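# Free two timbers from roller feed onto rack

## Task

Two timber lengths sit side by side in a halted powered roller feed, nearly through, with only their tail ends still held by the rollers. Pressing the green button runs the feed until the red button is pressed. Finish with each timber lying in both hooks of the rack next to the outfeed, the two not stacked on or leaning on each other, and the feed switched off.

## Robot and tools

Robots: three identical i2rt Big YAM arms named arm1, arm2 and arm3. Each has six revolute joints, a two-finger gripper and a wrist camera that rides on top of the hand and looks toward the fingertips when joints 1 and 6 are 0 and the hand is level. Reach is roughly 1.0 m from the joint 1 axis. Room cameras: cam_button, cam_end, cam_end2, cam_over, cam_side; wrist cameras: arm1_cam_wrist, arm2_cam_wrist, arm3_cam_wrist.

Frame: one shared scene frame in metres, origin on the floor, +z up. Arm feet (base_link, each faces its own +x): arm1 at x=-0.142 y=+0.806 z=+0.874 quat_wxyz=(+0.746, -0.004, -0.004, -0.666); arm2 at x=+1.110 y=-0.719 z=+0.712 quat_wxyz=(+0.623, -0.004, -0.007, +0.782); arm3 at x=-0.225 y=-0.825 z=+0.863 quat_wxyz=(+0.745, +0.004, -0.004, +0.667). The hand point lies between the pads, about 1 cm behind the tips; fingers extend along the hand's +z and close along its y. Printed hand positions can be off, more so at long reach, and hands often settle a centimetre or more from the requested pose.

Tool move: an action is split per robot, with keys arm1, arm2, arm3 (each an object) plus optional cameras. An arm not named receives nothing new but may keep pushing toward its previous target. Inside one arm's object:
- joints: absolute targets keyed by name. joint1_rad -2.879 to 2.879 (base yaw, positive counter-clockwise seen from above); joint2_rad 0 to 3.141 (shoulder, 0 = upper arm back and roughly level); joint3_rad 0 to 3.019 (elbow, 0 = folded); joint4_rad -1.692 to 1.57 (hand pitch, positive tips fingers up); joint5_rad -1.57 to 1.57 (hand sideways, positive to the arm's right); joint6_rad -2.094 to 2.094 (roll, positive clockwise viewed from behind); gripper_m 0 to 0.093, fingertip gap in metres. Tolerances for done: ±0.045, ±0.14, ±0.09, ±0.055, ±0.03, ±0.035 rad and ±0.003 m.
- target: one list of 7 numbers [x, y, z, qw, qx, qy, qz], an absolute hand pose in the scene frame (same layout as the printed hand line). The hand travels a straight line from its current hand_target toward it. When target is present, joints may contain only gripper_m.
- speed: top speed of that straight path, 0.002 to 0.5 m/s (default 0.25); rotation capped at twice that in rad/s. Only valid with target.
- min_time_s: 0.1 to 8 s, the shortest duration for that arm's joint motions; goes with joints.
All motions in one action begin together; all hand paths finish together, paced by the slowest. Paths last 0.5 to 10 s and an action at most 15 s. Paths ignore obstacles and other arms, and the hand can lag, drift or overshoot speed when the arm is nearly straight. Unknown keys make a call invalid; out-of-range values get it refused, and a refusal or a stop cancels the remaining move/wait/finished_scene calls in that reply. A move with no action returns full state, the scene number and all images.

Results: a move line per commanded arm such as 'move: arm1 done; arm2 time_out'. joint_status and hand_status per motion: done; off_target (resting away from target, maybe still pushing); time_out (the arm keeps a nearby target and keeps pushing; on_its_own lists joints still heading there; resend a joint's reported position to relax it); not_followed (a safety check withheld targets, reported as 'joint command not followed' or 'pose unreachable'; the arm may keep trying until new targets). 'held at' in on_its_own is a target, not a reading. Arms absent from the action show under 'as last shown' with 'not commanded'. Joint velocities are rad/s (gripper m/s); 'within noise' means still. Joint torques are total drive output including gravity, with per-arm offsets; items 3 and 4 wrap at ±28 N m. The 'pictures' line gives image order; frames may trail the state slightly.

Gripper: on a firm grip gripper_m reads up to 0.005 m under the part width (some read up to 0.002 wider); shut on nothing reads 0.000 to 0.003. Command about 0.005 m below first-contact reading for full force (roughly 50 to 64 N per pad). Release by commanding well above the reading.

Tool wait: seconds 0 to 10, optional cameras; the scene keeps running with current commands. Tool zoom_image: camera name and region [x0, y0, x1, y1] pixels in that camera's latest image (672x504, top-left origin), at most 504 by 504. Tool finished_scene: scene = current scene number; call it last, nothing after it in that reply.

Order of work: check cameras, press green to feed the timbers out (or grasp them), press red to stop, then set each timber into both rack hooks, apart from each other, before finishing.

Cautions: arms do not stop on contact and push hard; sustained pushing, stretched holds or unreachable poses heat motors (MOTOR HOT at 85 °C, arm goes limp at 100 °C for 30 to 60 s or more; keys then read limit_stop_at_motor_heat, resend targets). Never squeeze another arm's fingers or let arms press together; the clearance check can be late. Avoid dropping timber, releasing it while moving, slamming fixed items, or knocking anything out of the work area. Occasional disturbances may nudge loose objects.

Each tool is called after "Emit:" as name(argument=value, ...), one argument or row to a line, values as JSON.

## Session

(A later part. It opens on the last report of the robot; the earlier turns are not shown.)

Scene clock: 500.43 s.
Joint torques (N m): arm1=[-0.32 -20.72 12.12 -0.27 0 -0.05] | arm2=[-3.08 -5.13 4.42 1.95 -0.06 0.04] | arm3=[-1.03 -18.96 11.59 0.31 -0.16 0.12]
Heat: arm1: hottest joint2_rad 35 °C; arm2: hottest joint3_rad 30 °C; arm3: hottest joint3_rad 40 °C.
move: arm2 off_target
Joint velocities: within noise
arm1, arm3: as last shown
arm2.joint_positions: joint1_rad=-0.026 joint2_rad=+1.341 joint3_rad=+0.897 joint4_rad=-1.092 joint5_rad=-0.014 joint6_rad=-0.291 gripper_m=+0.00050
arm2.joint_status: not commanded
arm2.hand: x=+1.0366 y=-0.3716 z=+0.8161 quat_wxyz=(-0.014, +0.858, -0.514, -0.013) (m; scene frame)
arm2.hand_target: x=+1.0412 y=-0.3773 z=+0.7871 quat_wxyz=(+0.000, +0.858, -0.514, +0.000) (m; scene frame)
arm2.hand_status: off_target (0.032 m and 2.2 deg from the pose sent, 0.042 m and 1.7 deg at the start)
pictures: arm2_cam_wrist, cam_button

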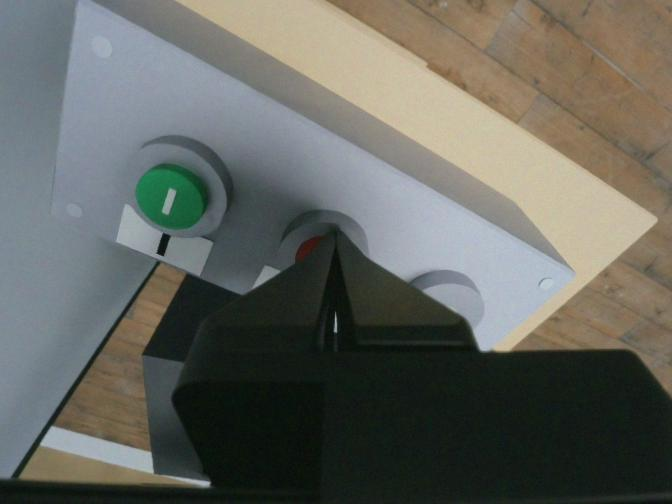

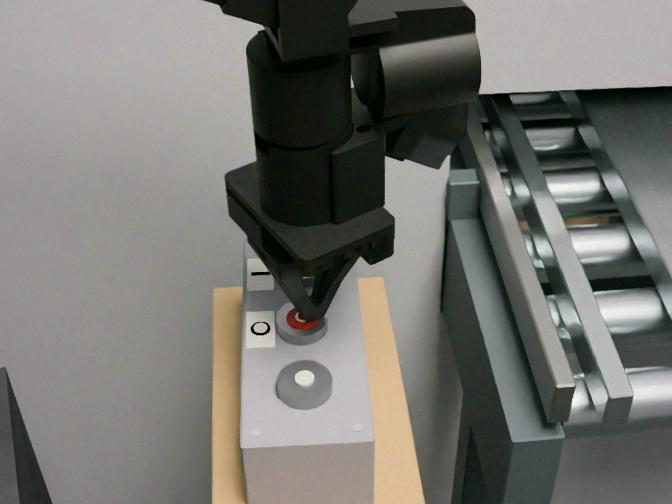

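Emit:
move(
  arm2={"target":[1.041,-0.375,0.85,0,0.858,-0.514,0],"speed":0.2},
)

Emit:
move(
  arm2={"target":[0.983,-0.375,0.85,0,0.858,-0.514,0],"speed":0.2},
)

Emit:
move(
  arm2={"target":[0.983,-0.380,0.785,0,0.858,-0.514,0],"speed":0.15},
  cameras=["cam_over","cam_button"],
)

Emit:
move(
  arm2={"target":[0.983,-0.375,0.85,0,0.858,-0.514,0],"speed":0.25},
  cameras=["cam_over"],
)

Emit:
move(
  arm2={"target":[1.041,-0.375,0.85,0,0.858,-0.514,0],"speed":0.25},
  cameras=["cam_over"],
)

Emit:
move(
  arm2={"target":[1.041,-0.380,0.785,0,0.858,-0.514,0],"speed":0.25},
  cameras=["cam_over","cam_button"],
)

Emit:
wait(
  seconds=0.3,
  cameras=["all"],
)

Scene clock: 525.50 s.
Joint torques (N m): arm1=[-0.21 -20.54 12.08 -0.27 0 -0.04] | arm2=[-3.25 -9.7 11.49 -0.32 -0.01 0.01] | arm3=[-1.08 -18.9 11.56 0.32 -0.16 0.12]
Heat: arm1: hottest joint2_rad 35 °C; arm2: hottest joint3_rad 29 °C; arm3: hottest joint3_rad 41 °C.
move: arm2 off_target
Joint velocities: within noise
arm1, arm3: as last shown
arm2.joint_positions: joint1_rad=-0.026 joint2_rad=+1.328 joint3_rad=+0.909 joint4_rad=-1.217 joint5_rad=-0.014 joint6_rad=-0.291 gripper_m=+0.00050
arm2.joint_status: not commanded
arm2.hand: x=+1.0416 y=-0.3970 z=+0.8247 quat_wxyz=(+0.023, +0.857, -0.514, +0.021) (m; scene frame)
arm2.hand_target: x=+1.0412 y=-0.3763 z=+0.8500 quat_wxyz=(+0.000, +0.858, -0.514, +0.000) (m; scene frame)
arm2.hand_status: off_target (0.034 m and 3.6 deg from the pose sent, 0.034 m and 2.2 deg at the start)
pictures: none

Scene clock: 526.83 s.
Joint torques (N m): arm1=[-0.21 -20.72 12.12 -0.31 -0.01 -0.05] | arm2=[-1.79 -8.23 11.45 -0.21 0.06 0.25] | arm3=[-1.08 -19.02 11.58 0.31 -0.16 0.12]
Heat: arm1: hottest joint2_rad 35 °C; arm2: hottest joint3_rad 30 °C; arm3: hottest joint3_rad 41 °C.
move: arm2 off_target
Joint velocities: within noise
arm1, arm3: as last shown
arm2.joint_positions: joint1_rad=+0.111 joint2_rad=+1.343 joint3_rad=+0.951 joint4_rad=-1.217 joint5_rad=-0.018 joint6_rad=-0.160 gripper_m=+0.00050
arm2.joint_status: not commanded
arm2.hand: x=+0.9924 y=-0.3940 z=+0.8333 quat_wxyz=(+0.013, +0.859, -0.512, +0.014) (m; scene frame)
arm2.hand_target: x=+0.9832 y=-0.3760 z=+0.8500 quat_wxyz=(+0.000, +0.858, -0.514, +0.000) (m; scene frame)
arm2.hand_status: off_target (0.027 m and 2.2 deg from the pose sent, 0.068 m and 3.6 deg at the start)
pictures: none

Scene clock: 528.73 s.
Joint torques (N m): arm1=[4.95 -22.12 11.84 -0.25 -0.9 0.41] | arm2=[-1.38 -5.71 4.45 1.81 0.02 0.26] | arm3=[-6.01 -20.07 11.45 0.68 0.65 -0.4]
Heat: arm1: hottest joint2_rad 35 °C; arm2: hottest joint3_rad 30 °C; arm3: hottest joint3_rad 41 °C.
move: arm2 off_target
Joint velocities: within noise
arm1.joint_positions: joint1_rad=-0.082 joint2_rad=+2.469 joint3_rad=+1.918 joint4_rad=-1.052 joint5_rad=+0.026 joint6_rad=+1.609 gripper_m=+0.06155
arm1.joint_status: not commanded
arm1.hand: x=-0.1257 y=+0.1272 z=+0.7475 quat_wxyz=(+0.010, -1.000, +0.003, +0.013) (m; scene frame)
arm1.hand_target: x=-0.0852 y=+0.1175 z=+0.7550 quat_wxyz=(+0.000, -1.000, +0.000, +0.000) (m; scene frame)
arm1.hand_status: not commanded
arm2.joint_positions: joint1_rad=+0.112 joint2_rad=+1.368 joint3_rad=+0.925 joint4_rad=-1.088 joint5_rad=-0.016 joint6_rad=-0.153 gripper_m=+0.00050
arm2.joint_status: not commanded
arm2.hand: x=+0.9855 y=-0.3737 z=+0.8162 quat_wxyz=(-0.013, +0.858, -0.514, -0.016) (m; scene frame)
arm2.hand_target: x=+0.9840 y=-0.3819 z=+0.7870 quat_wxyz=(+0.000, +0.858, -0.514, +0.000) (m; scene frame)
arm2.hand_status: off_target (0.032 m and 2.4 deg from the pose sent, 0.051 m and 2.2 deg at the start)
arm3.joint_positions: joint1_rad=-0.037 joint2_rad=+2.544 joint3_rad=+2.102 joint4_rad=-1.183 joint5_rad=-0.022 joint6_rad=-1.725 gripper_m=+0.06328
arm3.joint_status: not commanded
arm3.hand: x=-0.1247 y=-0.1257 z=+0.7477 quat_wxyz=(+0.019, +1.000, +0.004, -0.015) (m; scene frame)
arm3.hand_target: x=-0.0821 y=-0.1146 z=+0.7571 quat_wxyz=(-0.001, +1.000, +0.000, +0.000) (m; scene frame)
arm3.hand_status: not commanded
pictures: cam_button, cam_over

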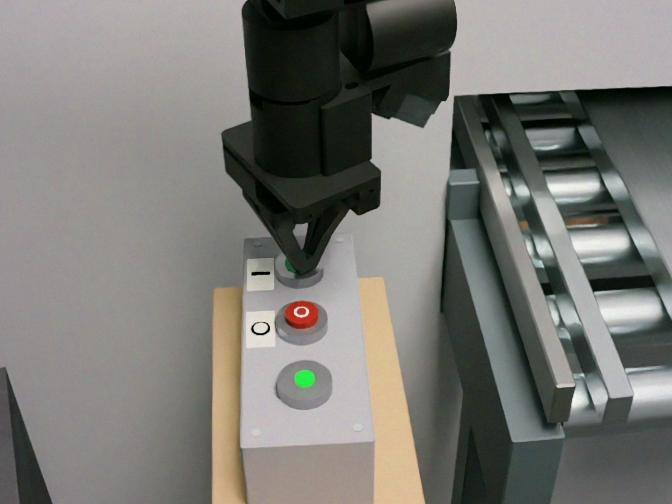

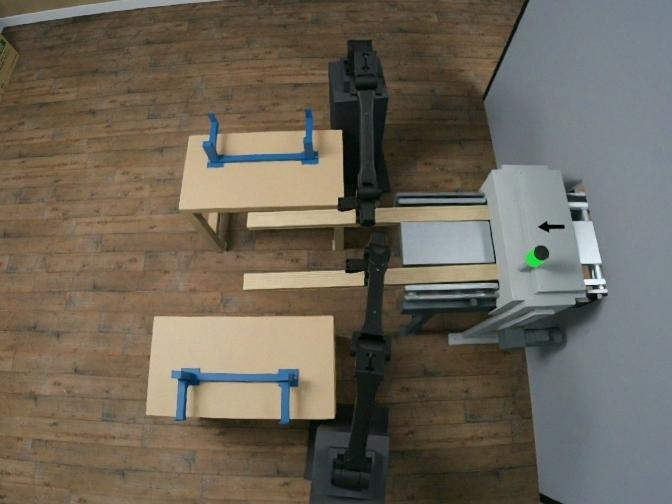

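Scene clock: 530.07 s.
Joint torques (N m): arm1=[5.13 -22.07 11.82 -0.28 -0.9 0.42] | arm2=[-1.9 -10.17 11.28 -0.35 -0.01 0.19] | arm3=[-6.01 -20.25 11.47 0.68 0.65 -0.4]
Heat: arm1: hottest joint2_rad 35 °C; arm2: hottest joint3_rad 30 °C; arm3: hottest joint3_rad 41 °C.
move: arm2 off_target
Joint velocities: within noise
arm1, arm3: as last shown
arm2.joint_positions: joint1_rad=+0.112 joint2_rad=+1.365 joint3_rad=+0.952 joint4_rad=-1.214 joint5_rad=-0.016 joint6_rad=-0.153 gripper_m=+0.00050
arm2.joint_status: not commanded
arm2.hand: x=+0.9922 y=-0.3932 z=+0.8265 quat_wxyz=(+0.018, +0.857, -0.515, +0.021) (m; scene frame)
arm2.hand_target: x=+0.9834 y=-0.3761 z=+0.8500 quat_wxyz=(+0.000, +0.858, -0.514, +0.000) (m; scene frame)
arm2.hand_status: off_target (0.031 m and 3.2 deg from the pose sent, 0.034 m and 2.4 deg at the start)
pictures: cam_over

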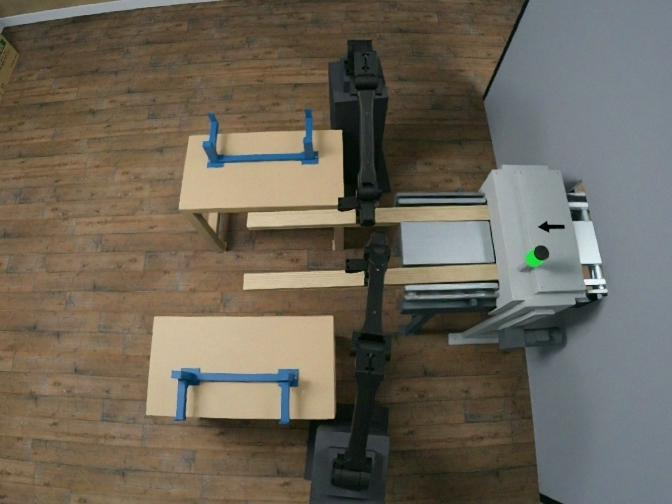

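Scene clock: 531.40 s.
Joint torques (N m): arm1=[5.25 -21.95 11.79 -0.28 -0.91 0.4] | arm2=[-3.02 -9.52 8.8 -0.27 -0.1 0.02] | arm3=[-5.95 -20.19 11.47 0.66 0.65 -0.4]
Heat: arm1: hottest joint2_rad 35 °C; arm2: hottest joint3_rad 30 °C; arm3: hottest joint3_rad 41 °C.
move: arm2 off_target
Joint velocities: within noise
arm1, arm3: as last shown
arm2.joint_positions: joint1_rad=-0.029 joint2_rad=+1.326 joint3_rad=+0.952 joint4_rad=-1.217 joint5_rad=-0.013 joint6_rad=-0.291 gripper_m=+0.00050
arm2.joint_status: not commanded
arm2.hand: x=+1.0395 y=-0.3803 z=+0.8398 quat_wxyz=(+0.006, +0.857, -0.516, +0.007) (m; scene frame)
arm2.hand_target: x=+1.0410 y=-0.3751 z=+0.8499 quat_wxyz=(+0.000, +0.858, -0.514, +0.000) (m; scene frame)
arm2.hand_status: off_target (0.012 m and 1.0 deg from the pose sent, 0.057 m and 3.2 deg at the start)
pictures: cam_over

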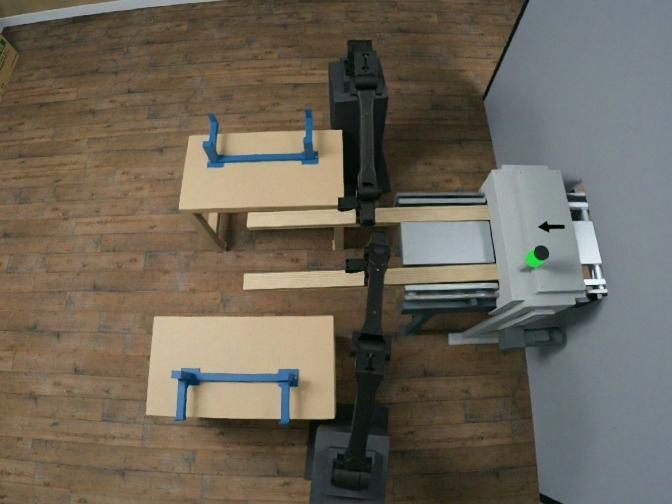

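Scene clock: 532.43 s.
Joint torques (N m): arm1=[5.25 -22.12 11.78 -0.29 -0.9 0.41] | arm2=[-2.61 -5.07 4.33 1.8 -0.1 0.07] | arm3=[-5.95 -20.19 11.45 0.65 0.65 -0.4]
Heat: arm1: hottest joint2_rad 35 °C; arm2: hottest joint3_rad 30 °C; arm3: hottest joint3_rad 41 °C.
move: arm2 off_target
Joint velocities: within noise
arm1, arm3: as last shown
arm2.joint_positions: joint1_rad=-0.029 joint2_rad=+1.329 joint3_rad=+0.886 joint4_rad=-1.088 joint5_rad=-0.013 joint6_rad=-0.291 gripper_m=+0.00050
arm2.joint_status: not commanded
arm2.hand: x=+1.0386 y=-0.3745 z=+0.8160 quat_wxyz=(-0.016, +0.857, -0.515, -0.014) (m; scene frame)
arm2.hand_target: x=+1.0413 y=-0.3822 z=+0.7870 quat_wxyz=(+0.000, +0.858, -0.514, +0.000) (m; scene frame)
arm2.hand_status: off_target (0.032 m and 2.5 deg from the pose sent, 0.055 m and 1.0 deg at the start)
pictures: cam_button, cam_over

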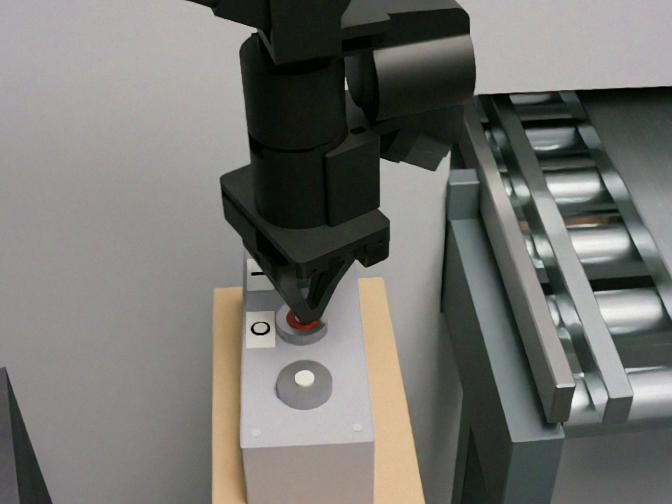

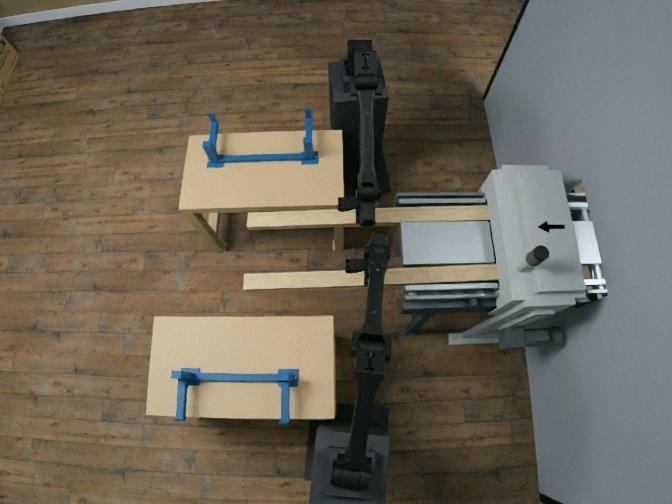

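Scene clock: 532.73 s.
Joint torques (N m): arm1=[5.19 -22.12 11.85 -0.29 -0.9 0.41] | arm2=[-2.61 -5.07 4.33 1.8 -0.1 0.06] | arm3=[-6.01 -20.13 11.44 0.68 0.65 -0.41]
Heat: arm1: hottest joint2_rad 35 °C; arm2: hottest joint3_rad 30 °C; arm3: hottest joint3_rad 41 °C.
Joint velocities: within noise
arm1.joint_positions: joint1_rad=-0.082 joint2_rad=+2.469 joint3_rad=+1.918 joint4_rad=-1.052 joint5_rad=+0.026 joint6_rad=+1.609 gripper_m=+0.06155
arm1.joint_status: not commanded
arm1.hand: x=-0.1257 y=+0.1272 z=+0.7475 quat_wxyz=(+0.010, -1.000, +0.003, +0.013) (m; scene frame)
arm1.hand_target: x=-0.0852 y=+0.1175 z=+0.7550 quat_wxyz=(+0.000, -1.000, +0.000, +0.000) (m; scene frame)
arm1.hand_status: not commanded
arm2.joint_positions: joint1_rad=-0.029 joint2_rad=+1.329 joint3_rad=+0.886 joint4_rad=-1.087 joint5_rad=-0.013 joint6_rad=-0.291 gripper_m=+0.00050
arm2.joint_status: not commanded
arm2.hand: x=+1.0386 y=-0.3744 z=+0.8160 quat_wxyz=(-0.017, +0.857, -0.515, -0.014) (m; scene frame)
arm2.hand_target: x=+1.0413 y=-0.3821 z=+0.7870 quat_wxyz=(+0.000, +0.858, -0.514, +0.000) (m; scene frame)
arm2.hand_status: off_target (0.032 m and 2.5 deg from the pose sent, 0.055 m and 1.0 deg at the start)
arm3.joint_positions: joint1_rad=-0.037 joint2_rad=+2.544 joint3_rad=+2.102 joint4_rad=-1.183 joint5_rad=-0.022 joint6_rad=-1.725 gripper_m=+0.06328
arm3.joint_status: not commanded
arm3.hand: x=-0.1247 y=-0.1257 z=+0.7477 quat_wxyz=(+0.019, +1.000, +0.004, -0.015) (m; scene frame)
arm3.hand_target: x=-0.0821 y=-0.1146 z=+0.7571 quat_wxyz=(-0.001, +1.000, +0.000, +0.000) (m; scene frame)
arm3.hand_status: not commanded
wait: 0.30 s; at rest by 0.27 s
pictures: arm1_cam_wrist, arm2_cam_wrist, arm3_cam_wrist, cam_button, cam_end, cam_end2, cam_over, cam_side

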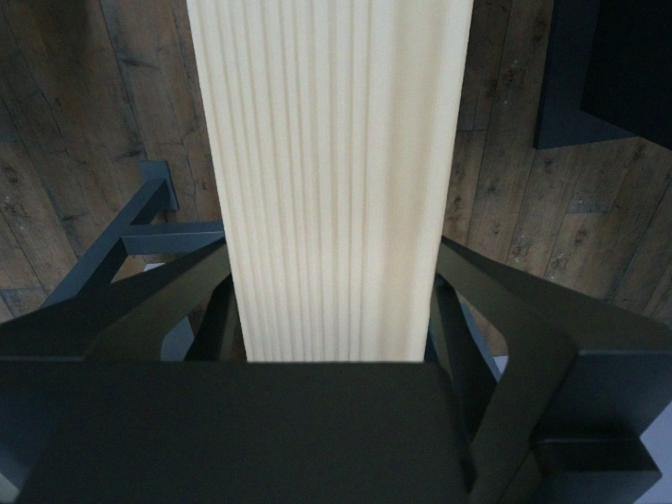

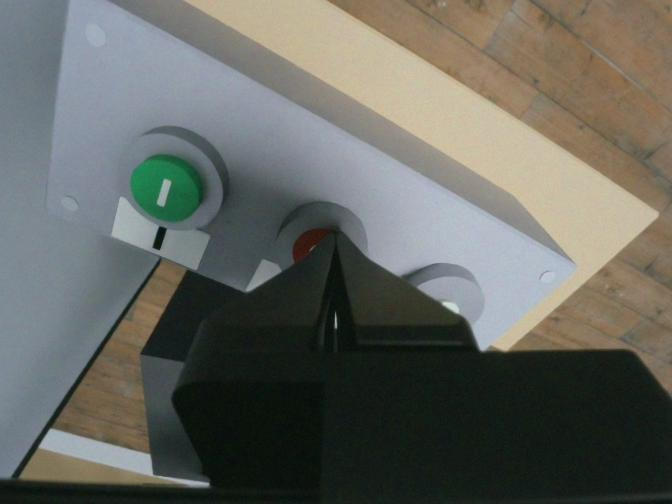

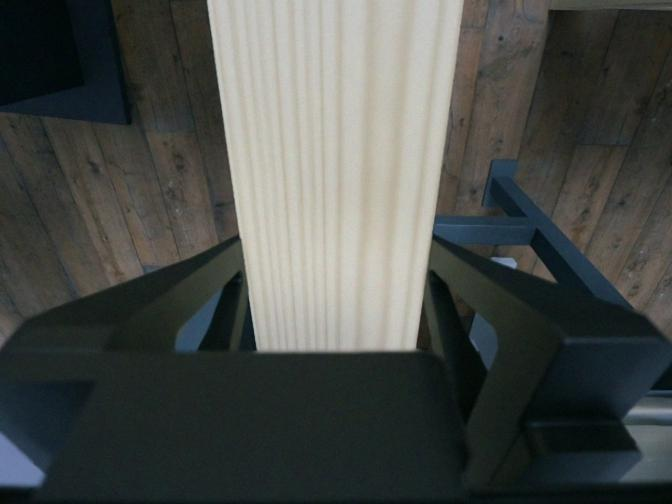

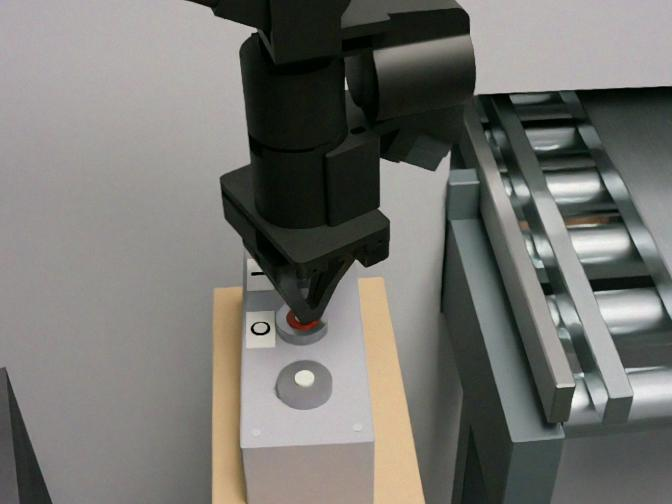

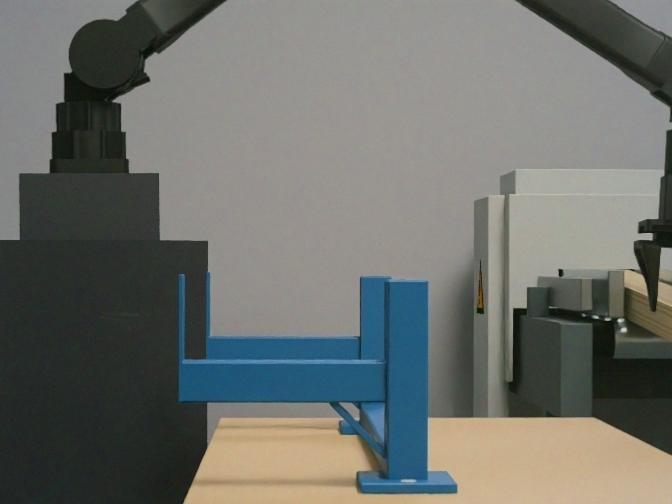

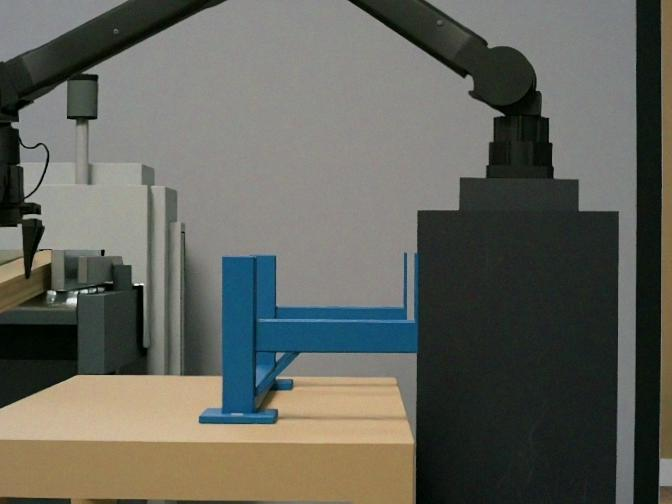

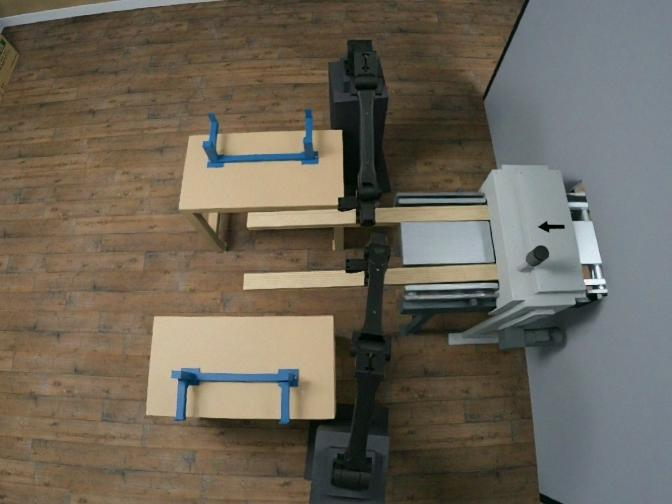

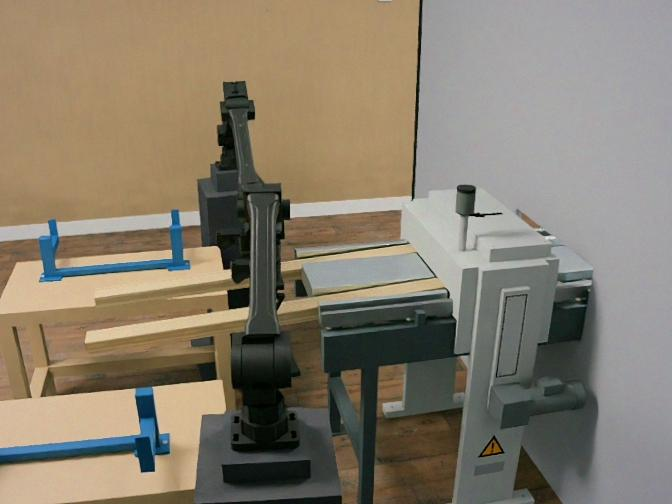

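Emit:
move(
  arm2={"target":[1.041,-0.375,0.9,0,0.858,-0.514,0]},
  arm1={"target":[-0.22,0.125,0.80,0,1,0,0],"speed":0.15},
  arm3={"target":[-0.22,-0.125,0.80,0,1,0,0],"speed":0.15},
)

Emit:
move(
  arm1={"target":[-0.35,0.16,0.93,0,1,0,0],"speed":0.2},
  arm3={"target":[-0.35,-0.16,0.93,0,1,0,0],"speed":0.2},
  cameras=["cam_side","cam_over","cam_end","cam_end2","arm1_cam_wrist","arm3_cam_wrist"],
)

Scene clock: 566.70 s.
Joint torques (N m): arm1=[0.79 -27.75 10.92 -1.69 0.09 -0.39] | arm2=[-3.14 -8.64 11.79 -0.29 -0.07 0.01] | arm3=[-3.43 -26.58 9.07 -0.44 -0.14 0.4]
Heat: arm1: hottest joint2_rad 35 °C; arm2: hottest joint3_rad 29 °C; arm3: hottest joint3_rad 43 °C.
move: arm1 off_target; arm2 off_target; arm3 off_target
Joint velocities: within noise
arm1.joint_positions: joint1_rad=-0.229 joint2_rad=+2.464 joint3_rad=+1.896 joint4_rad=-1.073 joint5_rad=+0.002 joint6_rad=+1.504 gripper_m=+0.06155
arm1.joint_status: not commanded
arm1.hand: x=-0.2194 y=+0.1453 z=+0.7434 quat_wxyz=(+0.029, -0.999, +0.025, -0.003) (m; scene frame)
arm1.hand_target: x=-0.2199 y=+0.1263 z=+0.7985 quat_wxyz=(+0.000, -1.000, +0.001, +0.001) (m; scene frame)
arm1.hand_status: off_target (0.060 m and 4.4 deg from the pose sent, 0.108 m and 1.9 deg at the start)
arm2.joint_positions: joint1_rad=-0.029 joint2_rad=+1.280 joint3_rad=+1.014 joint4_rad=-1.357 joint5_rad=-0.013 joint6_rad=-0.294 gripper_m=+0.00050
arm2.joint_status: not commanded
arm2.hand: x=+1.0413 y=-0.3928 z=+0.8778 quat_wxyz=(+0.018, +0.857, -0.515, +0.017) (m; scene frame)
arm2.hand_target: x=+1.0412 y=-0.3762 z=+0.8999 quat_wxyz=(+0.000, +0.858, -0.514, +0.000) (m; scene frame)
arm2.hand_status: off_target (0.028 m and 2.8 deg from the pose sent, 0.084 m and 2.5 deg at the start)
arm3.joint_positions: joint1_rad=+0.123 joint2_rad=+2.509 joint3_rad=+1.981 joint4_rad=-1.142 joint5_rad=-0.002 joint6_rad=-1.613 gripper_m=+0.06328
arm3.joint_status: not commanded
arm3.hand: x=-0.2329 y=-0.1507 z=+0.7316 quat_wxyz=(+0.044, +0.999, +0.027, -0.001) (m; scene frame)
arm3.hand_target: x=-0.2201 y=-0.1271 z=+0.7979 quat_wxyz=(+0.000, +1.000, +0.000, +0.000) (m; scene frame)
arm3.hand_status: off_target (0.074 m and 5.9 deg from the pose sent, 0.109 m and 2.8 deg at the start)
pictures: none

Scene clock: 569.00 s.
Joint torques (N m): arm1=[-5.07 -29.86 13.46 -3.92 0.86 -1.16] | arm2=[-3.14 -8.7 11.79 -0.31 -0.07 0.01] | arm3=[0.79 -27.22 12.44 -2.84 -0.47 1.28]
Heat: arm1: hottest joint2_rad 35 °C; arm2: hottest joint3_rad 29 °C; arm3: hottest joint3_rad 43 °C.
move: arm1 off_target; arm3 off_target
Joint velocities: within noise
arm1.joint_positions: joint1_rad=-0.348 joint2_rad=+2.338 joint3_rad=+1.899 joint4_rad=-1.194 joint5_rad=-0.012 joint6_rad=+1.410 gripper_m=+0.06155
arm1.joint_status: not commanded
arm1.hand: x=-0.2950 y=+0.1601 z=+0.8273 quat_wxyz=(+0.024, -0.999, +0.037, -0.013) (m; scene frame)
arm1.hand_target: x=-0.3397 y=+0.1620 z=+0.9100 quat_wxyz=(-0.003, -1.000, +0.004, +0.004) (m; scene frame)
arm1.hand_status: off_target (0.117 m and 5.3 deg from the pose sent, 0.228 m and 4.4 deg at the start; pose on its path clipped on 60 of 69 steps)
arm2: as last shown
arm2.hand_target: x=+1.0412 y=-0.3761 z=+0.8999 quat_wxyz=(+0.000, +0.858, -0.514, +0.000) (m; scene frame)
arm3.joint_positions: joint1_rad=+0.260 joint2_rad=+2.323 joint3_rad=+1.893 joint4_rad=-1.220 joint5_rad=-0.001 joint6_rad=-1.518 gripper_m=+0.06328
arm3.joint_status: not commanded
arm3.hand: x=-0.3223 y=-0.1737 z=+0.8250 quat_wxyz=(+0.033, +0.998, +0.048, +0.004) (m; scene frame)
arm3.hand_target: x=-0.3464 y=-0.1642 z=+0.9158 quat_wxyz=(-0.004, +1.000, +0.003, -0.004) (m; scene frame)
arm3.hand_status: off_target (0.109 m and 6.7 deg from the pose sent, 0.231 m and 5.8 deg at the start; pose on its path clipped on 61 of 69 steps)
pictures: arm1_cam_wrist, arm3_cam_wrist, cam_end, cam_end2, cam_over, cam_side

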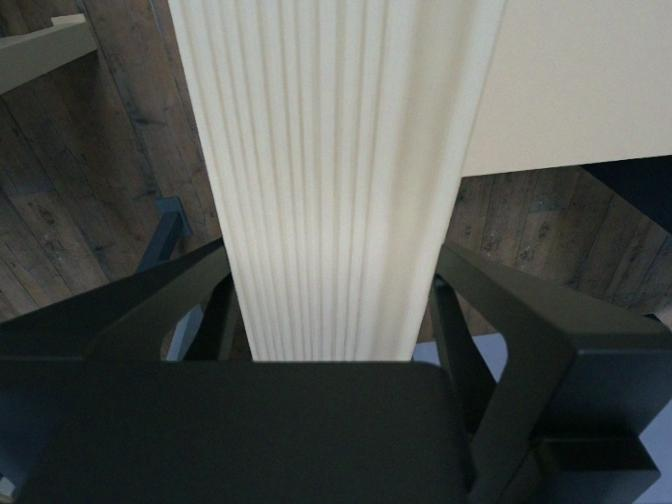

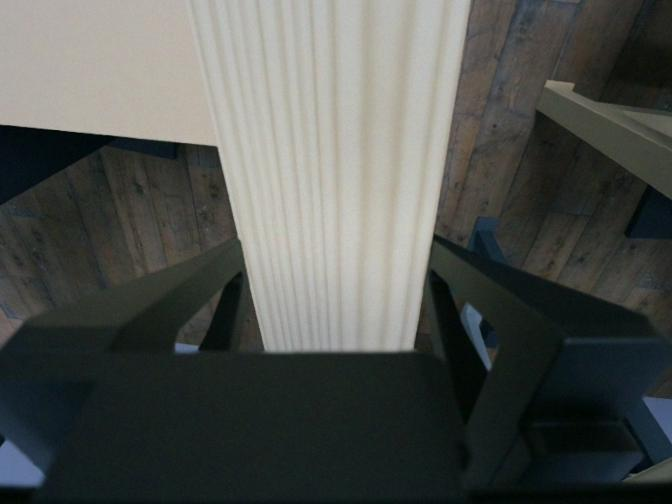

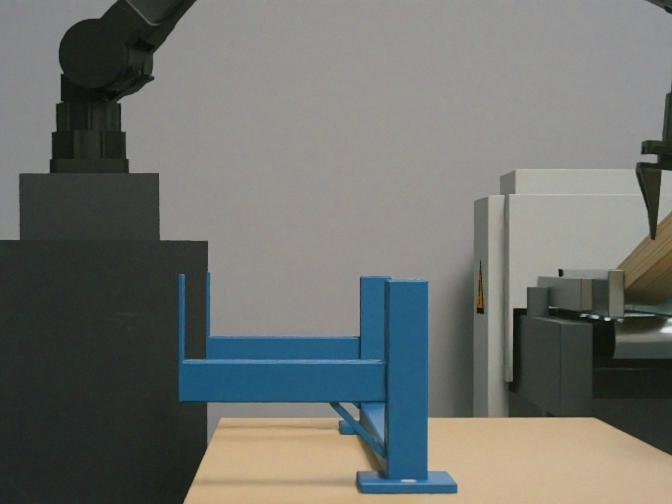

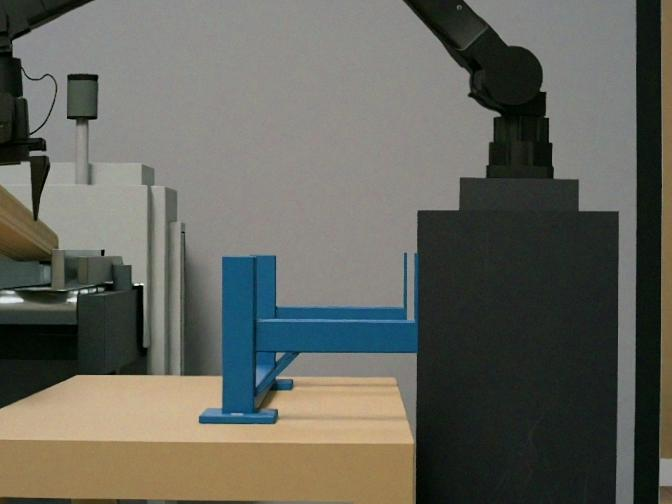

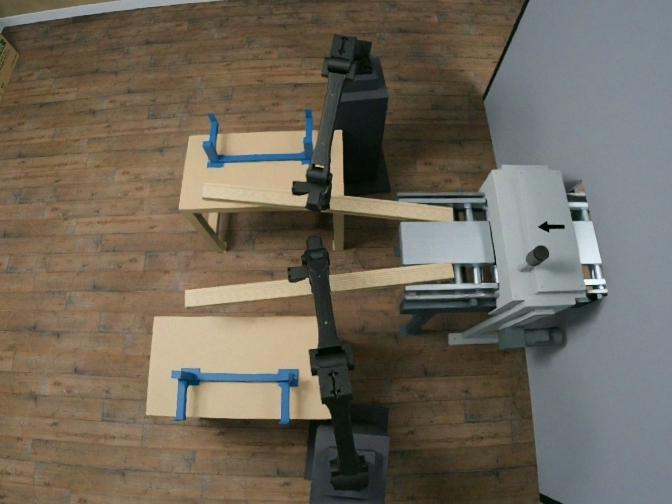

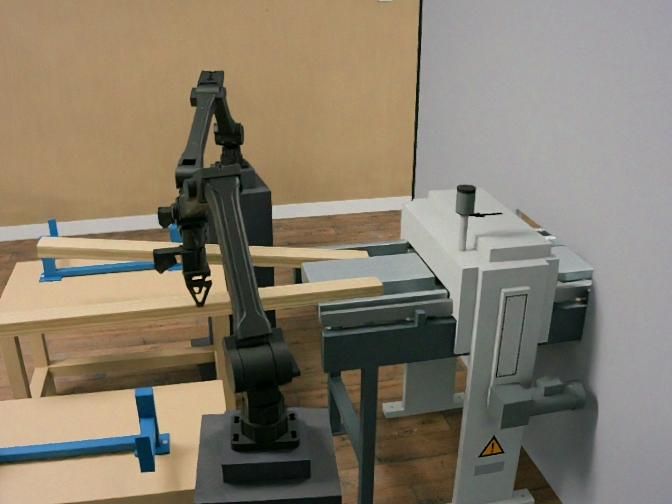

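Emit:
move(
  arm1={"target":[-0.45,0.25,1.0,0,1,0,0],"speed":0.2},
  arm3={"target":[-0.47,-0.25,1.0,0,1,0,0],"speed":0.2},
  cameras=["cam_side","cam_over"],
)

Scene clock: 585.30 s.
Joint torques (N m): arm1=[-8.29 -29.51 7.46 -3.56 1.56 -1.38] | arm2=[-3.14 -8.7 11.78 -0.34 -0.07 0.01] | arm3=[5.71 -27.34 7.17 -2.67 -1.61 1.74]
Heat: arm1: hottest joint2_rad 39 °C; arm2: hottest joint3_rad 32 °C; arm3: hottest joint3_rad 42 °C.
move: arm1 off_target; arm3 off_target
Joint velocities: within noise
arm1.joint_positions: joint1_rad=-0.364 joint2_rad=+2.263 joint3_rad=+1.824 joint4_rad=-1.147 joint5_rad=-0.035 joint6_rad=+1.389 gripper_m=+0.06155
arm1.joint_status: not commanded
arm1.hand: x=-0.2994 y=+0.1675 z=+0.8497 quat_wxyz=(-0.002, -0.999, +0.034, -0.020) (m; scene frame)
arm1.hand_target: x=-0.3604 y=+0.2013 z=+0.9085 quat_wxyz=(+0.001, -1.000, +0.005, +0.000) (m; scene frame)
arm1.hand_status: off_target (0.228 m and 4.5 deg from the pose sent, 0.249 m and 5.3 deg at the start; pose on its path clipped on 42 of 44 steps)
arm2: as last shown
arm3.joint_positions: joint1_rad=+0.279 joint2_rad=+2.220 joint3_rad=+1.800 joint4_rad=-1.166 joint5_rad=+0.035 joint6_rad=-1.482 gripper_m=+0.06328
arm3.joint_status: not commanded
arm3.hand: x=-0.3271 y=-0.1831 z=+0.8583 quat_wxyz=(-0.001, +0.999, +0.040, +0.019) (m; scene frame)
arm3.hand_target: x=-0.3891 y=-0.2127 z=+0.9180 quat_wxyz=(+0.000, +1.000, +0.005, -0.001) (m; scene frame)
arm3.hand_status: off_target (0.212 m and 5.1 deg from the pose sent, 0.241 m and 6.7 deg at the start; pose on its path clipped on 42 of 44 steps)
pictures: cam_over, cam_side

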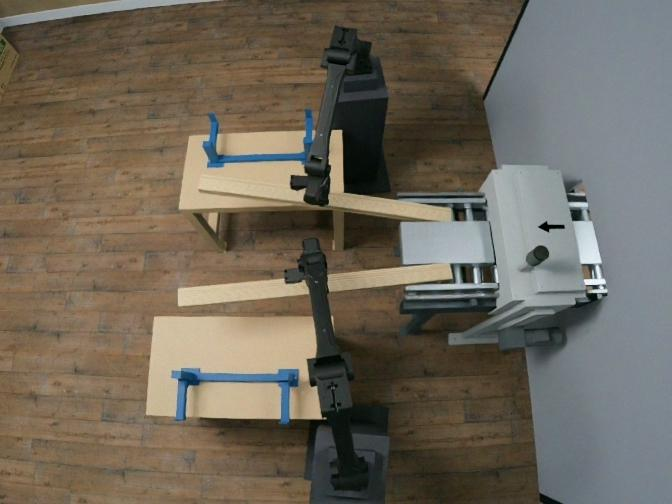

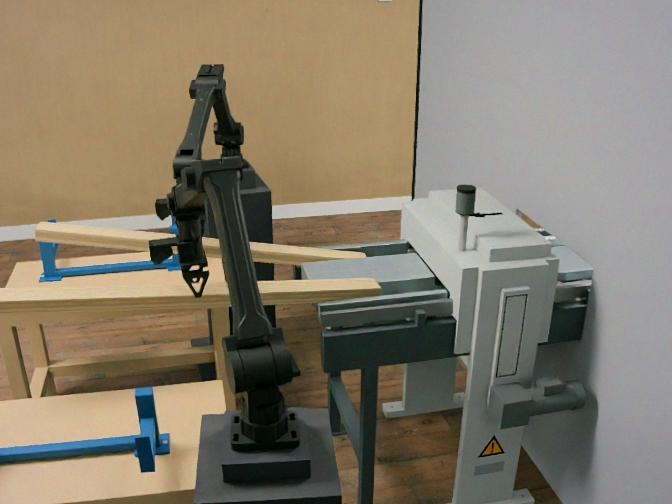

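Emit:
zoom_image(
  camera="cam_side",
  region=[280, 200, 460, 350],
)

Emit:
zoom_image(
  camera="cam_over",
  region=[380, 180, 520, 320],
)

Emit:
move(
  arm1={"target":[-0.36,0.17,0.93,0,1,0,0],"speed":0.1},
  arm3={"target":[-0.39,-0.18,0.94,0,1,0,0],"speed":0.1},
  cameras=["cam_side","cam_over","cam_end","cam_end2"],
)

Emit:
zoom_image(
  camera="cam_side",
  region=[20, 180, 420, 360],
)

Scaled by 2.800 from the camera's 672x504 image, which has a finer 960x720 frame.

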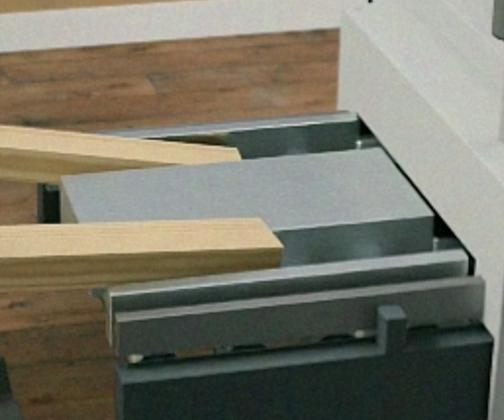

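Scaled by 3.600 from the camera's 672x504 image, which has a finer 960x720 frame.

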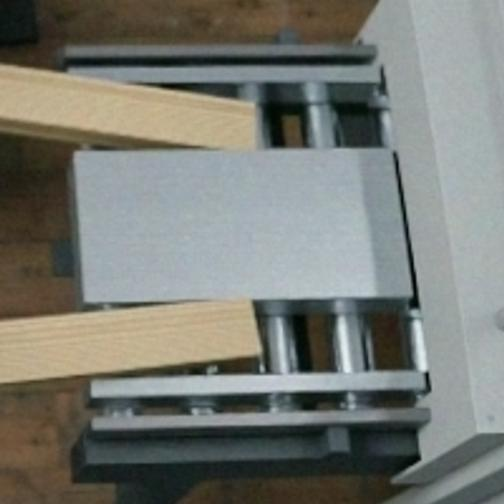

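Scene clock: 623.87 s.
Joint torques (N m): arm1=[-4.19 -25.76 15.02 -3.36 0.96 -1.16] | arm2=[-3.19 -8.64 11.79 -0.32 -0.07 0.01] | arm3=[-2.49 -23.3 14.98 -0.44 -0.19 0.1]
Heat: arm1: hottest joint2_rad 44 °C; arm2: hottest joint3_rad 36 °C; arm3: hottest joint3_rad 40 °C.
move: arm1 off_target; arm3 off_target
Joint velocities: within noise
arm1.joint_positions: joint1_rad=-0.389 joint2_rad=+2.266 joint3_rad=+1.888 joint4_rad=-1.236 joint5_rad=-0.017 joint6_rad=+1.381 gripper_m=+0.06155
arm1.joint_status: not commanded
arm1.hand: x=-0.3191 y=+0.1698 z=+0.8698 quat_wxyz=(+0.013, -0.999, +0.043, -0.014) (m; scene frame)
arm1.hand_target: x=-0.3583 y=+0.1721 z=+0.9280 quat_wxyz=(-0.003, -1.000, +0.004, +0.003) (m; scene frame)
arm1.hand_status: off_target (0.073 m and 5.4 deg from the pose sent, 0.101 m and 4.5 deg at the start)
arm2: as last shown
arm3.joint_positions: joint1_rad=+0.364 joint2_rad=+2.230 joint3_rad=+1.839 joint4_rad=-1.328 joint5_rad=-0.003 joint6_rad=-1.328 gripper_m=+0.06328
arm3.joint_status: not commanded
arm3.hand: x=-0.3815 y=-0.2210 z=+0.8676 quat_wxyz=(+0.066, +0.998, +0.005, +0.017) (m; scene frame)
arm3.hand_target: x=-0.3883 y=-0.1866 z=+0.9408 quat_wxyz=(-0.001, +1.000, +0.000, +0.000) (m; scene frame)
arm3.hand_status: off_target (0.084 m and 7.8 deg from the pose sent, 0.103 m and 5.1 deg at the start; pose on its path clipped on 3 of 54 steps)
pictures: cam_end, cam_end2, cam_over, cam_side

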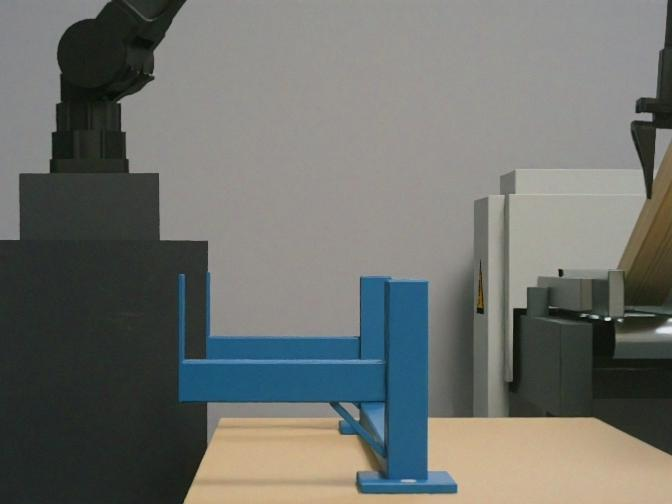

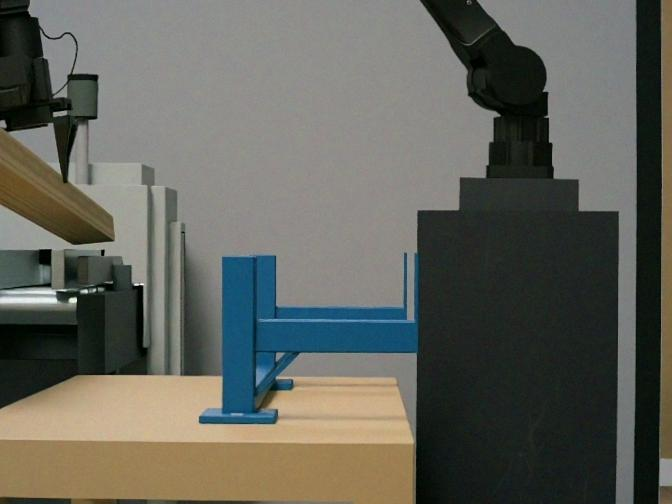

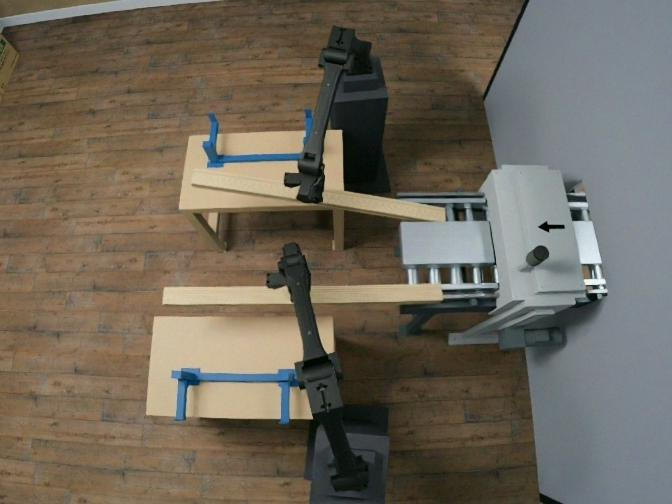

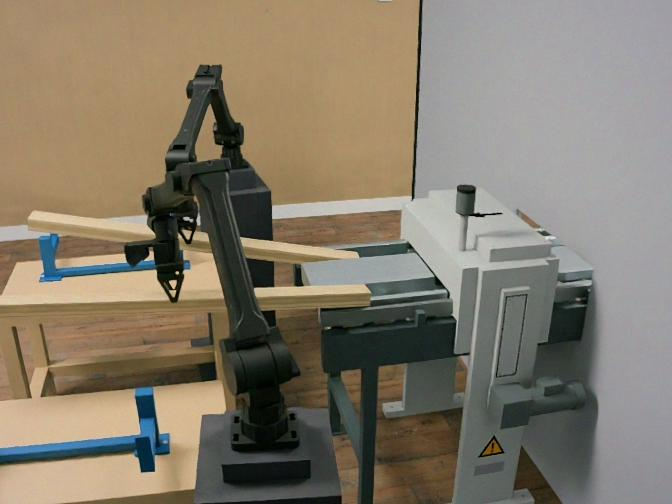

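Scaled by 1.260 from the camera's 672x504 image, which has a finer 960x720 frame.

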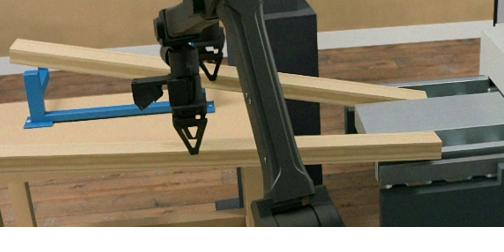

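Emit:
move(
  arm1={"target":[-0.34,0.16,0.965,0,1,0,0],"speed":0.1},
  arm3={"target":[-0.42,-0.2,0.965,0,1,0,0],"speed":0.1},
)

Emit:
move(
  arm1={"target":[-0.36,0.17,0.99,0,1,0,0],"speed":0.1},
  arm3={"target":[-0.44,-0.22,0.99,0,1,0,0],"speed":0.1},
  cameras=["cam_side","cam_over","cam_end","cam_end2"],
)

Emit:
zoom_image(
  camera="cam_side",
  region=[20, 180, 420, 360],
)

Scene clock: 640.30 s.
Joint torques (N m): arm1=[-1.26 -27.05 15.91 -3.15 0.59 -0.96] | arm2=[-3.14 -8.64 11.79 -0.32 -0.07 0.01] | arm3=[-1.96 -25.76 13.63 -0.62 -0.17 0.11]
Heat: arm1: hottest joint2_rad 44 °C; arm2: hottest joint3_rad 37 °C; arm3: hottest joint3_rad 46 °C.
move: arm1 off_target; arm3 off_target
Joint velocities: within noise
arm1.joint_positions: joint1_rad=-0.389 joint2_rad=+2.266 joint3_rad=+1.950 joint4_rad=-1.326 joint5_rad=-0.006 joint6_rad=+1.389 gripper_m=+0.06155
arm1.joint_status: not commanded
arm1.hand: x=-0.3213 y=+0.1694 z=+0.8927 quat_wxyz=(+0.028, -0.998, +0.047, -0.012) (m; scene frame)
arm1.hand_target: x=-0.3388 y=+0.1627 z=+0.9628 quat_wxyz=(-0.003, -1.000, +0.003, +0.003) (m; scene frame)
arm1.hand_status: off_target (0.075 m and 6.4 deg from the pose sent, 0.098 m and 5.4 deg at the start)
arm2: as last shown
arm3.joint_positions: joint1_rad=+0.413 joint2_rad=+2.220 joint3_rad=+1.839 joint4_rad=-1.354 joint5_rad=-0.005 joint6_rad=-1.277 gripper_m=+0.06328
arm3.joint_status: not commanded
arm3.hand: x=-0.4093 y=-0.2344 z=+0.8746 quat_wxyz=(+0.073, +0.997, +0.004, +0.022) (m; scene frame)
arm3.hand_target: x=-0.4178 y=-0.2068 z=+0.9636 quat_wxyz=(+0.000, +1.000, +0.000, +0.000) (m; scene frame)
arm3.hand_status: off_target (0.097 m and 8.8 deg from the pose sent, 0.107 m and 7.8 deg at the start; pose on its path clipped on 12 of 45 steps)
pictures: none

Scene clock: 641.57 s.
Joint torques (N m): arm1=[-3.72 -29.1 15.65 -3.56 0.7 -1.21] | arm2=[-3.14 -8.64 11.79 -0.35 -0.07 0.01] | arm3=[-1.79 -25 13.11 -0.5 -0.17 0.13]
Heat: arm1: hottest joint2_rad 44 °C; arm2: hottest joint3_rad 37 °C; arm3: hottest joint3_rad 46 °C.
move: arm1 off_target; arm3 off_target
Joint velocities: within noise
arm1.joint_positions: joint1_rad=-0.390 joint2_rad=+2.266 joint3_rad=+1.969 joint4_rad=-1.355 joint5_rad=-0.005 joint6_rad=+1.390 gripper_m=+0.06155
arm1.joint_status: not commanded
arm1.hand: x=-0.3226 y=+0.1701 z=+0.8997 quat_wxyz=(+0.033, -0.998, +0.048, -0.013) (m; scene frame)
arm1.hand_target: x=-0.3575 y=+0.1732 z=+0.9855 quat_wxyz=(-0.003, -1.000, +0.004, +0.005) (m; scene frame)
arm1.hand_status: off_target (0.098 m and 6.8 deg from the pose sent, 0.105 m and 6.4 deg at the start; pose on its path clipped on 12 of 38 steps)
arm2: as last shown
arm3.joint_positions: joint1_rad=+0.449 joint2_rad=+2.167 joint3_rad=+1.839 joint4_rad=-1.392 joint5_rad=-0.005 joint6_rad=-1.241 gripper_m=+0.06328
arm3.joint_status: not commanded
arm3.hand: x=-0.4296 y=-0.2452 z=+0.9070 quat_wxyz=(+0.065, +0.998, +0.004, +0.022) (m; scene frame)
arm3.hand_target: x=-0.4380 y=-0.2253 z=+0.9883 quat_wxyz=(+0.000, +1.000, +0.000, +0.000) (m; scene frame)
arm3.hand_status: off_target (0.087 m and 7.9 deg from the pose sent, 0.120 m and 8.7 deg at the start; pose on its path clipped on 11 of 38 steps)
pictures: cam_end, cam_end2, cam_over, cam_side

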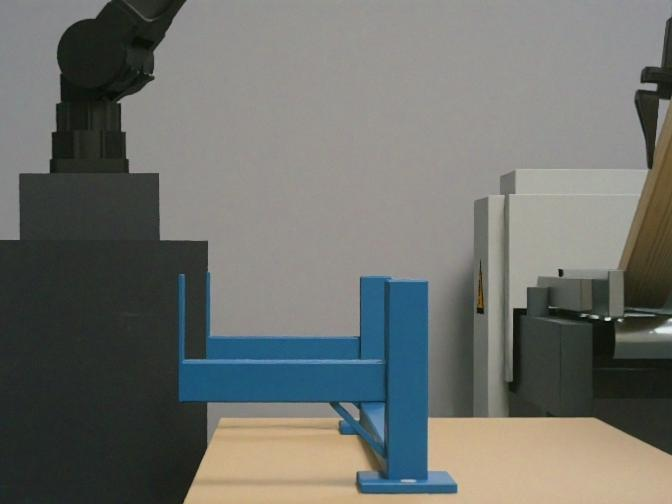

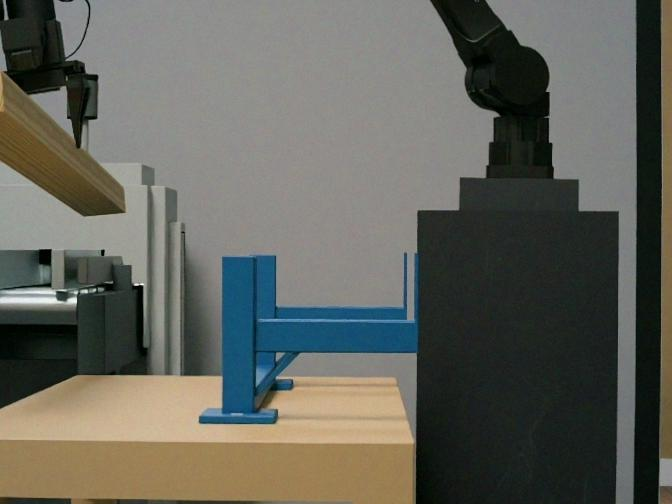

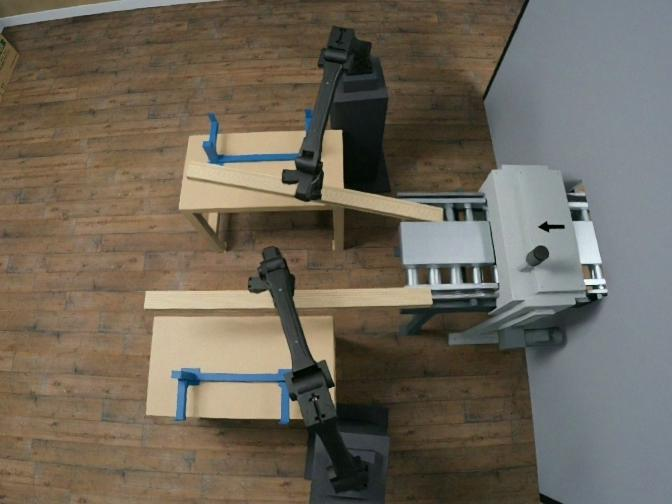

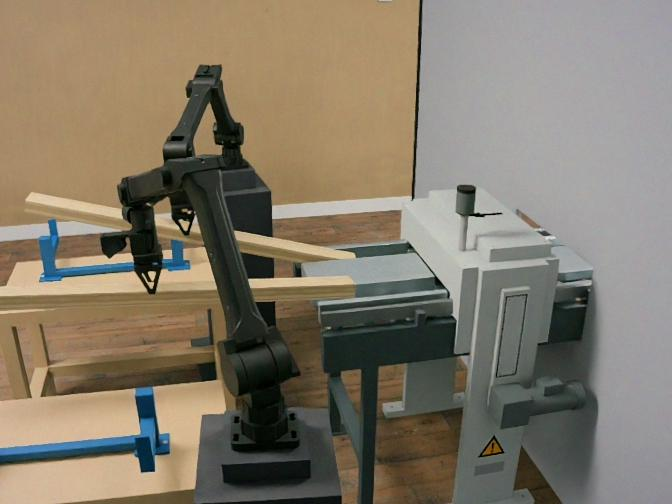

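Scaled by 1.260 from the camera's 672x504 image, which has a finer 960x720 frame.

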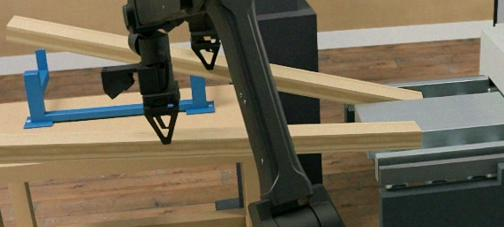

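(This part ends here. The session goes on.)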